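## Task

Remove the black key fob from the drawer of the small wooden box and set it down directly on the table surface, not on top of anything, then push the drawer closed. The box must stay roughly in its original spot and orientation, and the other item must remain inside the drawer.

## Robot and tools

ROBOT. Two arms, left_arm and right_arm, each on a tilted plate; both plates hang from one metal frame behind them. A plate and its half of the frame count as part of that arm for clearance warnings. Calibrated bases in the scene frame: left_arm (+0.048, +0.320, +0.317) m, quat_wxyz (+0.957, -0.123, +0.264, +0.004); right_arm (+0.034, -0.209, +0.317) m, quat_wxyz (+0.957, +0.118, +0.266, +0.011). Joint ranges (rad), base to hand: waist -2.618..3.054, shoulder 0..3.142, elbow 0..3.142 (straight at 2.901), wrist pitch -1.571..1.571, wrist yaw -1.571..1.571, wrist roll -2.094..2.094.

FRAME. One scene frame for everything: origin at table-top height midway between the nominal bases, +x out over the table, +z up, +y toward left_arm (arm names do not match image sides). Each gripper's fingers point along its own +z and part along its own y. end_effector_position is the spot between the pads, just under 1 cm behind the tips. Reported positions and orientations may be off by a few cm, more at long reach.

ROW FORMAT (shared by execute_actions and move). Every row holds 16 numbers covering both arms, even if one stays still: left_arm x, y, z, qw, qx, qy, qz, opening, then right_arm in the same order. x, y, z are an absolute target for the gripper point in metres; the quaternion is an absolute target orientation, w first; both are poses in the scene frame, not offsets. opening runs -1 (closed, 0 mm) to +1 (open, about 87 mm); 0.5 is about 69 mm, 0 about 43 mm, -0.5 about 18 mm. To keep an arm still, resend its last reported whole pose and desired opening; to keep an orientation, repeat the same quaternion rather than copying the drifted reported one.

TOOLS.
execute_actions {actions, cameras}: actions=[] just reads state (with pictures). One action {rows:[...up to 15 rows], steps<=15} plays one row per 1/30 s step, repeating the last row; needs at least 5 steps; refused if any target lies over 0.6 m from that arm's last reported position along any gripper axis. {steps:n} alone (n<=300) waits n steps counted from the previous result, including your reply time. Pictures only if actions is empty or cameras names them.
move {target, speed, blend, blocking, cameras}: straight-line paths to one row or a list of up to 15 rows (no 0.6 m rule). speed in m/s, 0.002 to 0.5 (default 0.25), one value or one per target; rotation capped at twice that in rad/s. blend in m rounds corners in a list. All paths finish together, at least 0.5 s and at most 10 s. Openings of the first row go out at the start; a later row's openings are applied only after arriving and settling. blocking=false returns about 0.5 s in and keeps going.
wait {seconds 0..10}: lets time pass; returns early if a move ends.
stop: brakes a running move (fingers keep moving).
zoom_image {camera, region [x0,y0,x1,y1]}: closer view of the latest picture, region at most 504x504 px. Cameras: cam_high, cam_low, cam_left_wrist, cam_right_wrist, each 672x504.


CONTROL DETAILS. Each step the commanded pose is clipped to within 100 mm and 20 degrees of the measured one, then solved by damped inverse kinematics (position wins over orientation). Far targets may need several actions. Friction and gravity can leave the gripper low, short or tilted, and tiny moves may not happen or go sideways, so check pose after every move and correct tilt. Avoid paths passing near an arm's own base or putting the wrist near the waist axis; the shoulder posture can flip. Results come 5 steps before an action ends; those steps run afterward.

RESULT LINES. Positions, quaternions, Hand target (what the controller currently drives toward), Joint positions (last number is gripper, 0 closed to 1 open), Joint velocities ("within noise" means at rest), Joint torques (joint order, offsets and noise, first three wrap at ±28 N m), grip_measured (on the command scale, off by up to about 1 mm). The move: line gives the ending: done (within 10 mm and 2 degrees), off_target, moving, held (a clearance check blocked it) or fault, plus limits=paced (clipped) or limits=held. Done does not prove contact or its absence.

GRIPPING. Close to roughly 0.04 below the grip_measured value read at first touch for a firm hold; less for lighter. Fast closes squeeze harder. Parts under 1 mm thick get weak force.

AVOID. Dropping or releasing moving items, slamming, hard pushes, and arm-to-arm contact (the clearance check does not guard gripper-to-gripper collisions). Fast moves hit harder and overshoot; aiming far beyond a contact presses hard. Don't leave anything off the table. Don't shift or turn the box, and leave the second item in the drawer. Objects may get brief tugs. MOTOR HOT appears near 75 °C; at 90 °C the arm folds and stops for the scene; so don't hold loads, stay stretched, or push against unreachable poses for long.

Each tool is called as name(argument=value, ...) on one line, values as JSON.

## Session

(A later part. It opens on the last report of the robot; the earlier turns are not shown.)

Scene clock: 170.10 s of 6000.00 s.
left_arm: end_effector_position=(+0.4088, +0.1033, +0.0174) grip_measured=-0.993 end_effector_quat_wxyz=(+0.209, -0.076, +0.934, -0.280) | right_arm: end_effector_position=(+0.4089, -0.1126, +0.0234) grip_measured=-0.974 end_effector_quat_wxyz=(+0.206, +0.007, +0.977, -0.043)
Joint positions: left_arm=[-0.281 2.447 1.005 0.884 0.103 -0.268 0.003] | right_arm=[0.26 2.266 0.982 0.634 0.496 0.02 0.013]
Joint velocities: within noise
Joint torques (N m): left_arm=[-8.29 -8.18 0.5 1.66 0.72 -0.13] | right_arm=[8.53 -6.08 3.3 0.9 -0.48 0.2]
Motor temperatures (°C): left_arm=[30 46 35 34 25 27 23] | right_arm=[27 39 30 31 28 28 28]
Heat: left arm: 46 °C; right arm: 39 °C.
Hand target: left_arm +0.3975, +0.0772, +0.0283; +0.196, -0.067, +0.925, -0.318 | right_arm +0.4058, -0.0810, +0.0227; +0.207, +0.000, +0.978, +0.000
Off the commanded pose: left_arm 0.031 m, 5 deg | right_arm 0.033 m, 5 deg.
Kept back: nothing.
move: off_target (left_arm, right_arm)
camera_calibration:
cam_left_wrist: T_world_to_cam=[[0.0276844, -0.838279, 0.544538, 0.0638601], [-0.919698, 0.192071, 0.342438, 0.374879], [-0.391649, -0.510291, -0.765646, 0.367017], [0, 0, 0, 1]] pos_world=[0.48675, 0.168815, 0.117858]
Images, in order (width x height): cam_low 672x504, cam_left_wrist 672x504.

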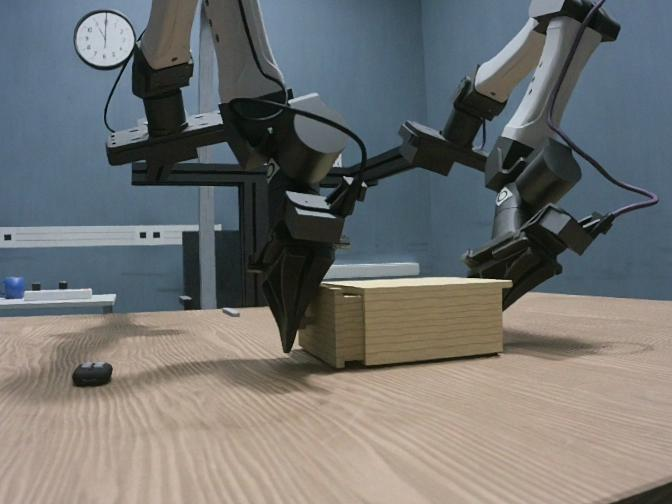

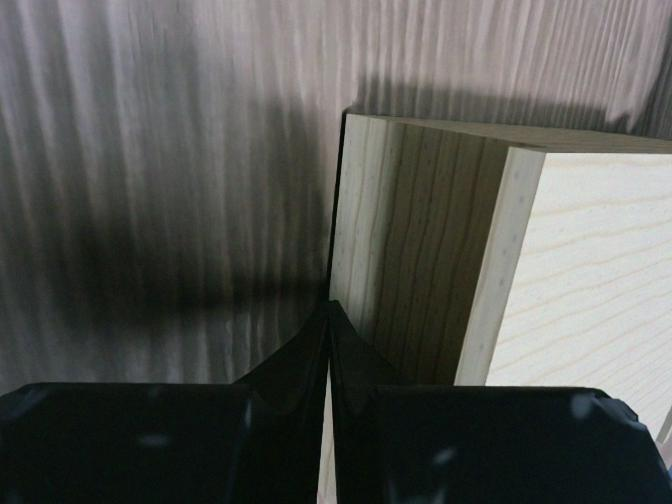

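move(target=[0.398,0.076,0.028,0.1966,-0.0677,0.9248,-0.3185,-1,0.408,-0.063,0.021,0.2079,0.0,0.9781,0.0,-1], speed=0.03, cameras=["cam_low","cam_left_wrist"])

Scene clock: 181.23 s of 6000.00 s.
left_arm: end_effector_position=(+0.4086, +0.1035, +0.0173) grip_measured=-0.993 end_effector_quat_wxyz=(+0.209, -0.076, +0.934, -0.280) | right_arm: end_effector_position=(+0.4095, -0.0979, +0.0237) grip_measured=-0.974 end_effector_quat_wxyz=(+0.205, +0.004, +0.978, -0.046)
Joint positions: left_arm=[-0.281 2.447 1.003 0.886 0.102 -0.269 0.003] | right_arm=[0.298 2.285 1.016 0.603 0.53 0.041 0.013]
Joint velocities: within noise
Joint torques (N m): left_arm=[-8.31 -8.2 0.59 1.64 0.71 -0.12] | right_arm=[9.05 -5.82 3.82 0.91 -0.52 0.26]
Motor temperatures (°C): left_arm=[31 47 34 34 25 27 23] | right_arm=[28 39 30 31 28 28 28]
Heat: left arm: 47 °C; right arm: 39 °C.
Hand target: left_arm +0.3974, +0.0773, +0.0283; +0.196, -0.067, +0.925, -0.318 | right_arm +0.4065, -0.0642, +0.0230; +0.207, +0.000, +0.978, +0.000
Off the commanded pose: left_arm 0.031 m, 5 deg | right_arm 0.035 m, 5 deg.
Kept back: nothing.
move: off_target (left_arm, right_arm)
camera_calibration:
cam_left_wrist: T_world_to_cam=[[0.0287786, -0.838574, 0.544027, 0.0636515], [-0.919921, 0.190698, 0.342608, 0.374854], [-0.391047, -0.510321, -0.765934, 0.366793], [0, 0, 0, 1]] pos_world=[0.486438, 0.169075, 0.117882]
Images, in order (width x height): cam_low 672x504, cam_left_wrist 672x504.

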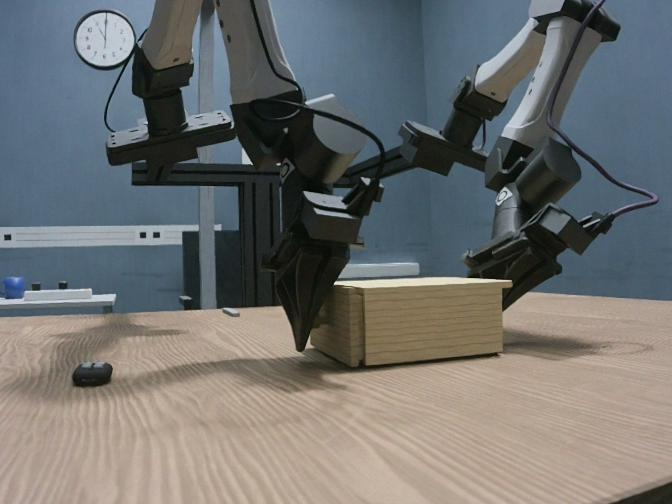

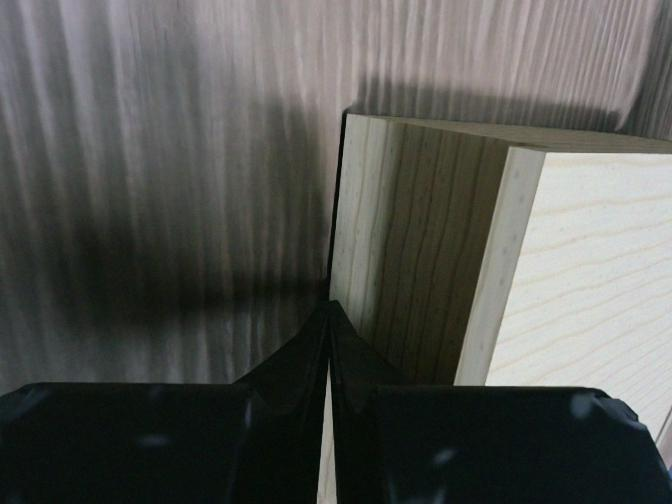

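move(target=[0.398,0.076,0.028,0.1966,-0.0677,0.9248,-0.3185,-1,0.408,-0.053,0.021,0.2079,0.0,0.9781,0.0,-1], speed=0.03, cameras=["cam_low","cam_left_wrist"])

zoom_image(camera="cam_low", region=[280, 260, 440, 380])

Scene clock: 182.33 s of 6000.00 s.
left_arm: end_effector_position=(+0.4086, +0.1035, +0.0173) grip_measured=-0.993 end_effector_quat_wxyz=(+0.209, -0.077, +0.934, -0.280) | right_arm: end_effector_position=(+0.4097, -0.0916, +0.0246) grip_measured=-0.974 end_effector_quat_wxyz=(+0.204, +0.005, +0.977, -0.055)
Joint positions: left_arm=[-0.281 2.447 1.003 0.886 0.102 -0.269 0.003] | right_arm=[0.321 2.297 1.037 0.585 0.566 0.057 0.013]
Joint velocities: within noise
Joint torques (N m): left_arm=[-8.32 -8.21 0.61 1.64 0.71 -0.12] | right_arm=[9.32 -5.74 3.69 0.91 -0.66 0.32]
Motor temperatures (°C): left_arm=[31 47 34 35 25 27 23] | right_arm=[28 39 30 31 28 28 28]
Heat: left arm: 47 °C; right arm: 39 °C.
Hand target: left_arm +0.3974, +0.0773, +0.0283; +0.196, -0.068, +0.925, -0.318 | right_arm +0.4063, -0.0544, +0.0237; +0.207, -0.001, +0.978, -0.001
Off the commanded pose: left_arm 0.031 m, 5 deg | right_arm 0.039 m, 6 deg.
Kept back: nothing.
move: off_target (left_arm, right_arm)
camera_calibration:
cam_left_wrist: T_world_to_cam=[[0.0291224, -0.838476, 0.54416, 0.0634827], [-0.919911, 0.190489, 0.342749, 0.37487], [-0.391043, -0.51056, -0.765776, 0.366813], [0, 0, 0, 1]] pos_world=[0.486438, 0.169101, 0.117866]
Images, in order (width x height): cam_low 672x504, cam_left_wrist 672x504.

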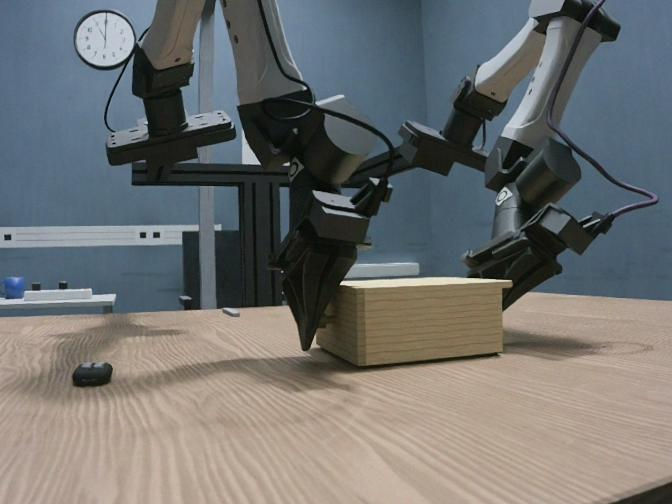

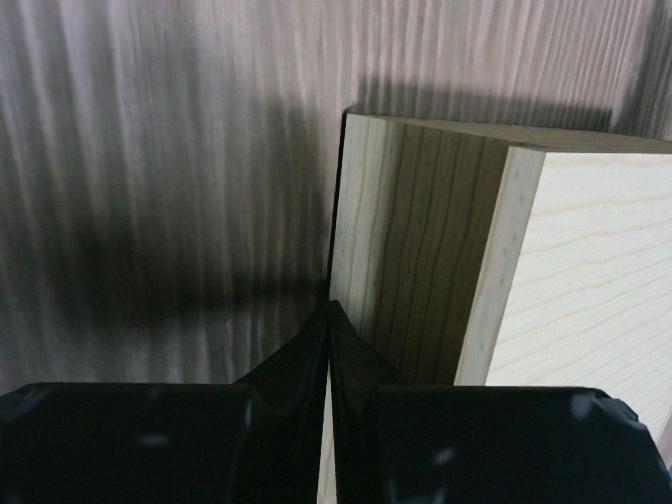

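Scaled by 3.150 from the camera's 672x504 image, which has a finer 960x720 frame.

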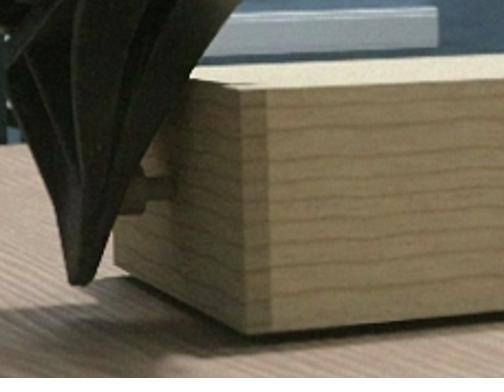

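move(target=[[0.398,0.076,0.028,0.1966,-0.0677,0.9248,-0.3185,-1,0.408,-0.046,0.021,0.2079,0.0,0.9781,0.0,-1]], speed=0.03, cameras=["cam_low","cam_left_wrist"])

zoom_image(camera="cam_low", region=[280, 260, 440, 380])

Scene clock: 183.27 s of 6000.00 s.
left_arm: end_effector_position=(+0.4086, +0.1035, +0.0173) grip_measured=-0.993 end_effector_quat_wxyz=(+0.209, -0.077, +0.934, -0.280) | right_arm: end_effector_position=(+0.4091, -0.0922, +0.0249) grip_measured=-0.974 end_effector_quat_wxyz=(+0.202, +0.005, +0.977, -0.063)
Joint positions: left_arm=[-0.281 2.447 1.003 0.886 0.102 -0.269 0.003] | right_arm=[0.326 2.299 1.045 0.569 0.586 0.061 0.013]
Joint velocities: within noise
Joint torques (N m): left_arm=[-8.31 -8.16 0.59 1.65 0.7 -0.12] | right_arm=[10.4 -5.55 4.1 0.98 -0.76 0.39]
Motor temperatures (°C): left_arm=[31 47 34 35 25 27 23] | right_arm=[28 38 30 31 28 28 28]
Heat: left arm: 47 °C; right arm: 38 °C.
Hand target: left_arm +0.3974, +0.0773, +0.0283; +0.196, -0.067, +0.925, -0.318 | right_arm +0.4057, -0.0480, +0.0247; +0.206, -0.001, +0.978, -0.001
Off the commanded pose: left_arm 0.031 m, 5 deg | right_arm 0.046 m, 7 deg.
Kept back: nothing.
move: off_target (left_arm, right_arm)
camera_calibration:
cam_left_wrist: T_world_to_cam=[[0.0291224, -0.838476, 0.54416, 0.0634827], [-0.919911, 0.190489, 0.342749, 0.37487], [-0.391043, -0.51056, -0.765776, 0.366813], [0, 0, 0, 1]] pos_world=[0.486438, 0.169101, 0.117866]
Images, in order (width x height): cam_low 672x504, cam_left_wrist 672x504.

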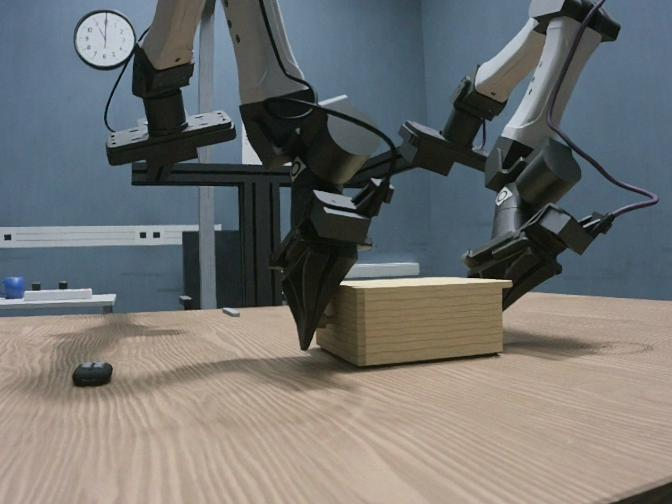

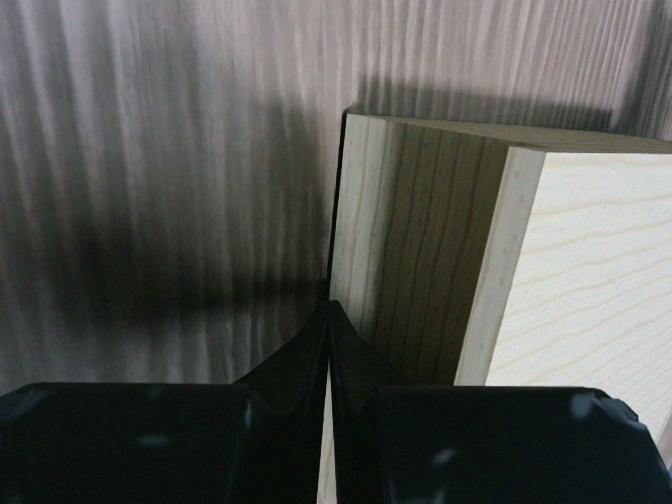

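Scaled by 3.150 from the camera's 672x504 image, which has a finer 960x720 frame.

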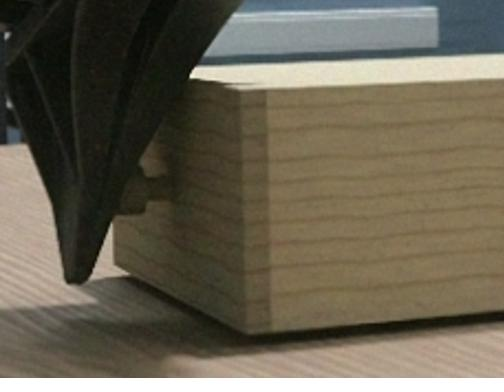

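move(target=[[0.402,0.096,0.022,0.1966,-0.0677,0.9248,-0.3185,-1,0.408,-0.083,0.023,0.2079,0.0,0.9781,0.0,-1],[0.402,0.096,0.022,0.1966,-0.0677,0.9248,-0.3185,-1,0.406,-0.105,0.025,0.2079,0.0,0.9781,0.0,-1],[0.402,0.096,0.022,0.1966,-0.0677,0.9248,-0.3185,-1,0.40,-0.145,0.040,0.2079,0.0,0.9781,0.0,-1],[0.402,0.096,0.022,0.1966,-0.0677,0.9248,-0.3185,-1,0.38,-0.20,0.14,0.2079,0.0,0.9781,0.0,-1]], speed=[0.03,0.03,0.08,0.12], blend=[0,0,0.01,0], cameras=["cam_low","cam_high","cam_left_wrist","cam_right_wrist"])

zoom_image(camera="cam_low", region=[280, 240, 540, 400])

Scene clock: 187.70 s of 6000.00 s.
left_arm: end_effector_position=(+0.4085, +0.1041, +0.0180) grip_measured=-0.993 end_effector_quat_wxyz=(+0.206, -0.075, +0.931, -0.292) | right_arm: end_effector_position=(+0.3772, -0.1958, +0.1338) grip_measured=-0.974 end_effector_quat_wxyz=(+0.201, +0.000, +0.980, -0.001)
Joint positions: left_arm=[-0.268 2.447 1.003 0.886 0.138 -0.266 0.003] | right_arm=[0.093 1.637 0.595 0.419 0.276 -0.078 0.013]
Joint velocities: within noise
Joint torques (N m): left_arm=[-4.41 -8.68 0.35 1.57 0.8 0.17] | right_arm=[1.37 -8.76 2.3 0.86 -0.11 -0.26]
Motor temperatures (°C): left_arm=[31 47 34 35 25 27 23] | right_arm=[28 39 30 31 28 28 28]
Heat: left arm: 47 °C; right arm: 39 °C.
Hand target: left_arm +0.4020, +0.0963, +0.0221; +0.197, -0.068, +0.925, -0.318 | right_arm +0.3799, -0.1998, +0.1397; +0.208, +0.000, +0.978, +0.000
Off the commanded pose: left_arm 0.011 m, 3 deg | right_arm 0.008 m, 1 deg.
Kept back: nothing.
move: off_target (left_arm)
camera_calibration:
cam_left_wrist: T_world_to_cam=[[0.0217304, -0.82527, 0.56432, 0.0649281], [-0.917982, 0.207121, 0.338246, 0.371963], [-0.396027, -0.525385, -0.753082, 0.370886], [0, 0, 0, 1]] pos_world=[0.486925, 0.1714, 0.116852]
cam_right_wrist: T_world_to_cam=[[0.0192984, -0.99978, 0.00821289, -0.205925], [-0.890097, -0.0134388, 0.455572, 0.291798], [-0.455362, -0.0161021, -0.890161, 0.424174], [0, 0, 0, 1]] pos_world=[0.456855, -0.195129, 0.246339]

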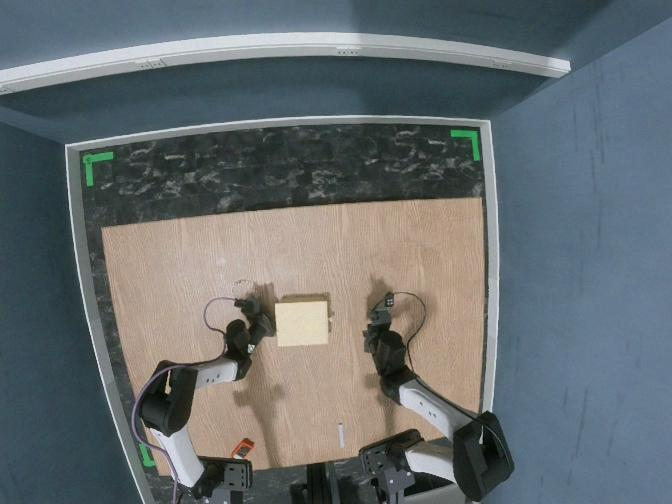

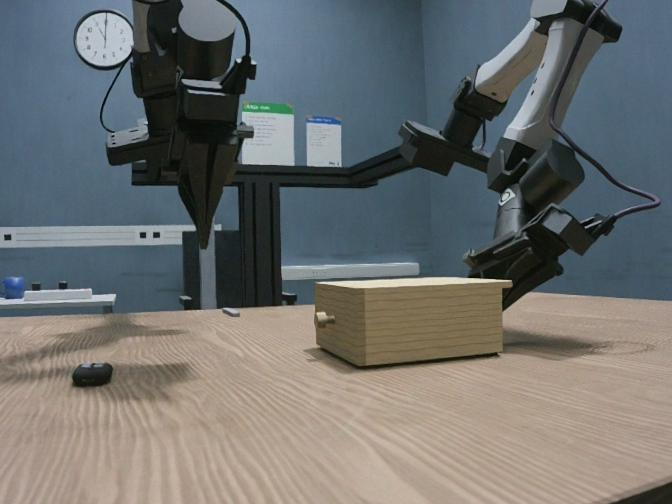

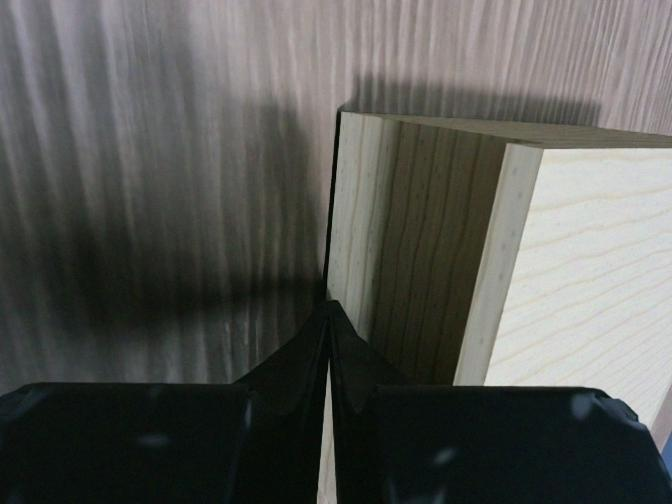

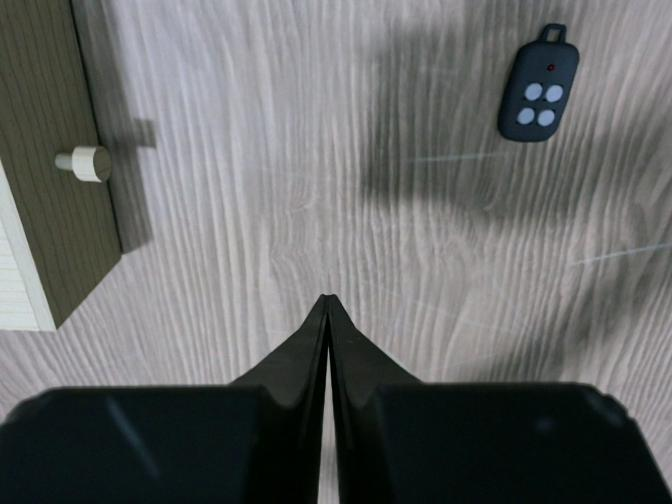

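Scaled by 1.938 from the camera's 672x504 image, which has a finer 960x720 frame.

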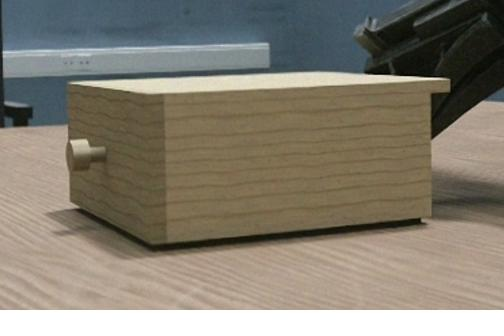

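move(target=[[0.392,0.128,0.03,0.1966,-0.0677,0.9248,-0.3185,-1,0.38,-0.20,0.14,0.2079,0.0,0.9781,0.0,-1],[0.395,0.085,0.026,0.1966,-0.0677,0.9248,-0.3185,-1,0.38,-0.20,0.14,0.2079,0.0,0.9781,0.0,-1]], speed=[0.06,0.03], cameras=["cam_low","cam_left_wrist"])

zoom_image(camera="cam_low", region=[280, 240, 540, 400])

Scene clock: 190.37 s of 6000.00 s.
left_arm: end_effector_position=(+0.4024, +0.1041, +0.0232) grip_measured=-0.993 end_effector_quat_wxyz=(+0.207, -0.073, +0.930, -0.294) | right_arm: end_effector_position=(+0.3767, -0.1958, +0.1337) grip_measured=-0.974 end_effector_quat_wxyz=(+0.201, +0.000, +0.980, -0.001)
Joint positions: left_arm=[-0.274 2.432 0.968 0.908 0.137 -0.266 0.003] | right_arm=[0.093 1.637 0.595 0.418 0.276 -0.078 0.013]
Joint velocities: within noise
Joint torques (N m): left_arm=[-6.91 -7.15 1.74 1.58 0.6 -0.03] | right_arm=[1.54 -8.75 2.33 0.82 -0.14 -0.29]
Motor temperatures (°C): left_arm=[31 48 34 35 25 27 23] | right_arm=[28 39 29 31 28 28 28]
Heat: left arm: 48 °C; right arm: 39 °C.
Hand target: left_arm +0.3946, +0.0857, +0.0265; +0.196, -0.068, +0.925, -0.318 | right_arm +0.3799, -0.1999, +0.1397; +0.208, +0.000, +0.978, +0.000
Off the commanded pose: left_arm 0.021 m, 3 deg | right_arm 0.008 m, 1 deg.
Kept back: nothing.
move: off_target (left_arm)
camera_calibration:
cam_left_wrist: T_world_to_cam=[[0.0165234, -0.824133, 0.566155, 0.0640587], [-0.918101, 0.211754, 0.335038, 0.364287], [-0.396001, -0.525324, -0.753139, 0.372456], [0, 0, 0, 1]] pos_world=[0.480887, 0.171314, 0.122194]
Images, in order (width x height): cam_low 672x504, cam_left_wrist 672x504.

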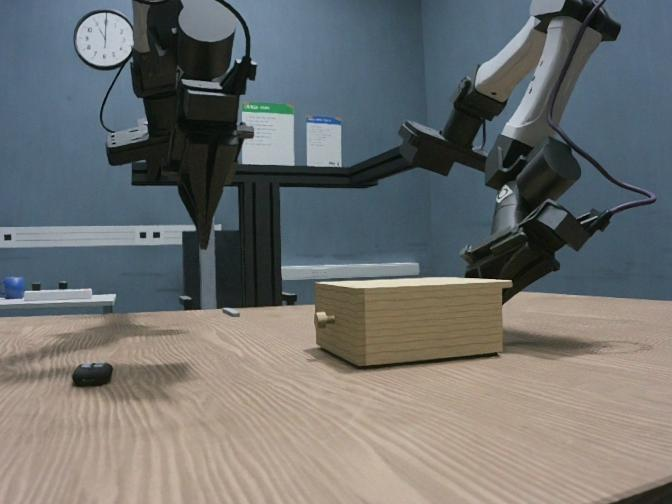

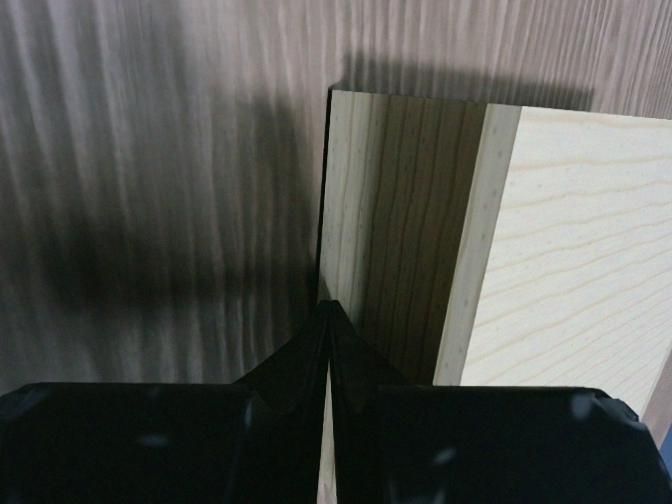

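Scaled by 1.938 from the camera's 672x504 image, which has a finer 960x720 frame.

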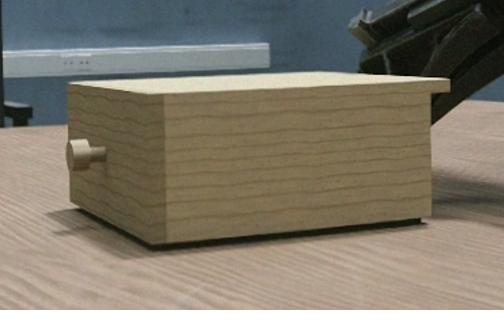

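move(target=[[0.395,0.125,0.03,0.1966,-0.0677,0.9248,-0.3185,-1,0.36,-0.20,0.17,0.2079,0.0,0.9781,0.0,-1],[0.36,0.19,0.15,0.2008,-0.0538,0.9448,-0.2531,-1,0.34,-0.20,0.20,0.2079,0.0,0.9781,0.0,-1]], speed=[0.05,0.15], cameras=["cam_low","cam_high","cam_left_wrist","cam_right_wrist"])

zoom_image(camera="cam_high", region=[240, 260, 420, 380])

Scene clock: 193.13 s of 6000.00 s.
left_arm: end_effector_position=(+0.3607, +0.1883, +0.1483) grip_measured=-0.993 end_effector_quat_wxyz=(+0.200, -0.058, +0.943, -0.261) | right_arm: end_effector_position=(+0.3396, -0.2004, +0.1946) grip_measured=-0.974 end_effector_quat_wxyz=(+0.201, -0.004, +0.980, +0.000)
Joint positions: left_arm=[-0.221 1.737 0.479 0.662 0.125 -0.192 0.003] | right_arm=[0.157 1.259 0.449 0.175 0.324 -0.046 0.013]
Joint velocities: within noise
Joint torques (N m): left_arm=[-3.17 -7.98 1.42 1.33 0.07 0.28] | right_arm=[2.67 -6.75 3.73 0.83 0.09 -0.03]
Motor temperatures (°C): left_arm=[31 49 34 34 25 27 23] | right_arm=[28 39 29 31 28 28 28]
Heat: left arm: 49 °C; right arm: 39 °C.
Hand target: left_arm +0.3599, +0.1899, +0.1500; +0.201, -0.054, +0.945, -0.253 | right_arm +0.3400, -0.2000, +0.1997; +0.208, +0.000, +0.978, +0.000
Off the commanded pose: left_arm 0.003 m, 1 deg | right_arm 0.005 m, 1 deg.
Kept back: nothing.
move: done
camera_calibration:
cam_left_wrist: T_world_to_cam=[[0.00727576, -0.863832, 0.503728, 0.0833521], [-0.909327, 0.203856, 0.362723, 0.26052], [-0.416019, -0.460692, -0.784022, 0.49397], [0, 0, 0, 1]] pos_world=[0.441792, 0.246461, 0.2508]
cam_right_wrist: T_world_to_cam=[[0.0275527, -0.999594, 0.0072095, -0.212869], [-0.889825, -0.0212396, 0.455807, 0.228903], [-0.455468, -0.0189739, -0.89005, 0.460502], [0, 0, 0, 1]] pos_world=[0.419293, -0.199183, 0.307069]

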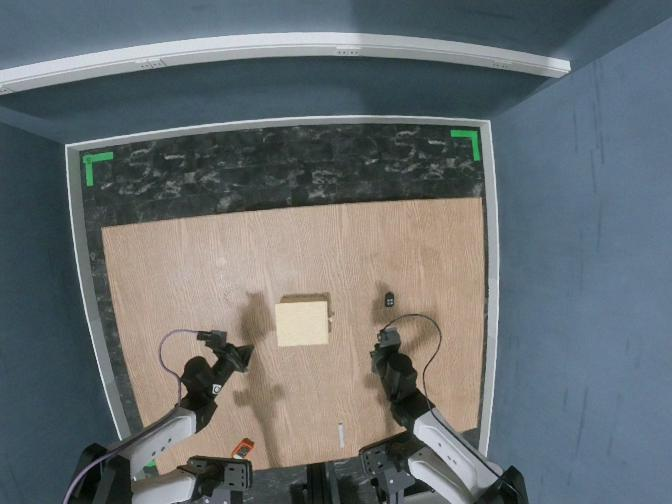

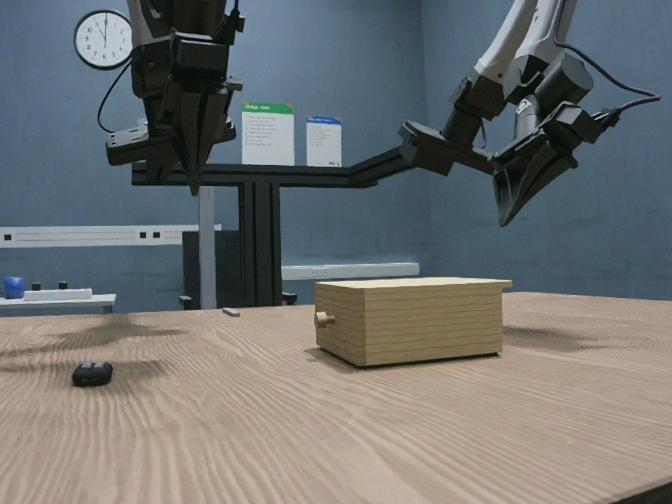

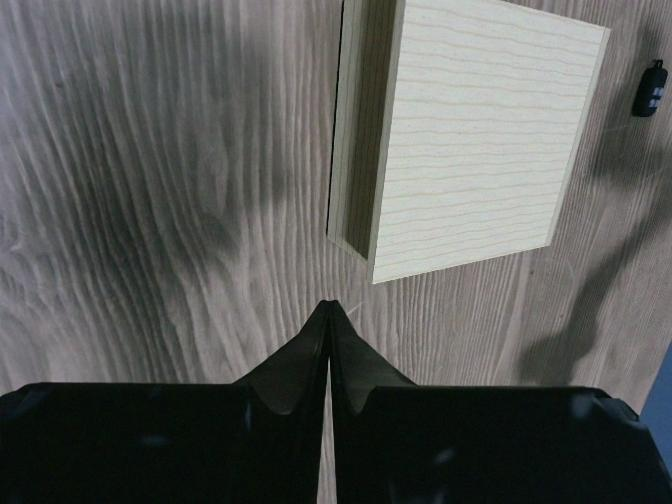

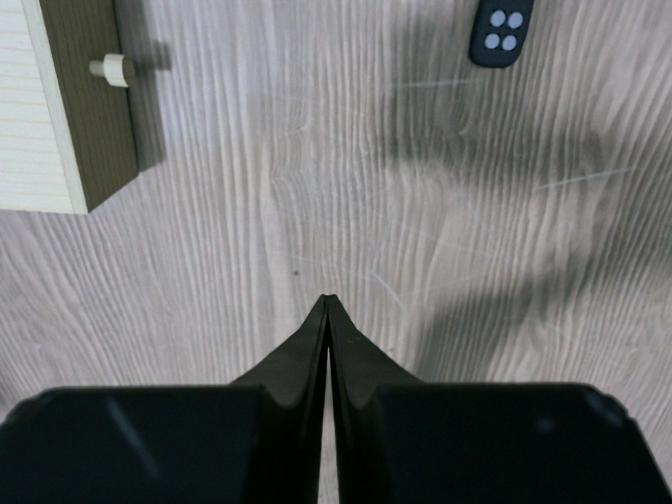

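Scaled by 2.800 from the camera's 672x504 image, which has a finer 960x720 frame.

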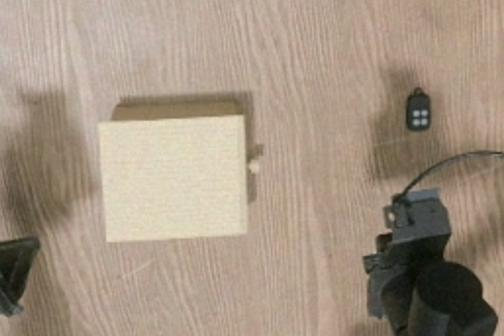

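finished_scene(scene=1)

The scene is finished: the task was done.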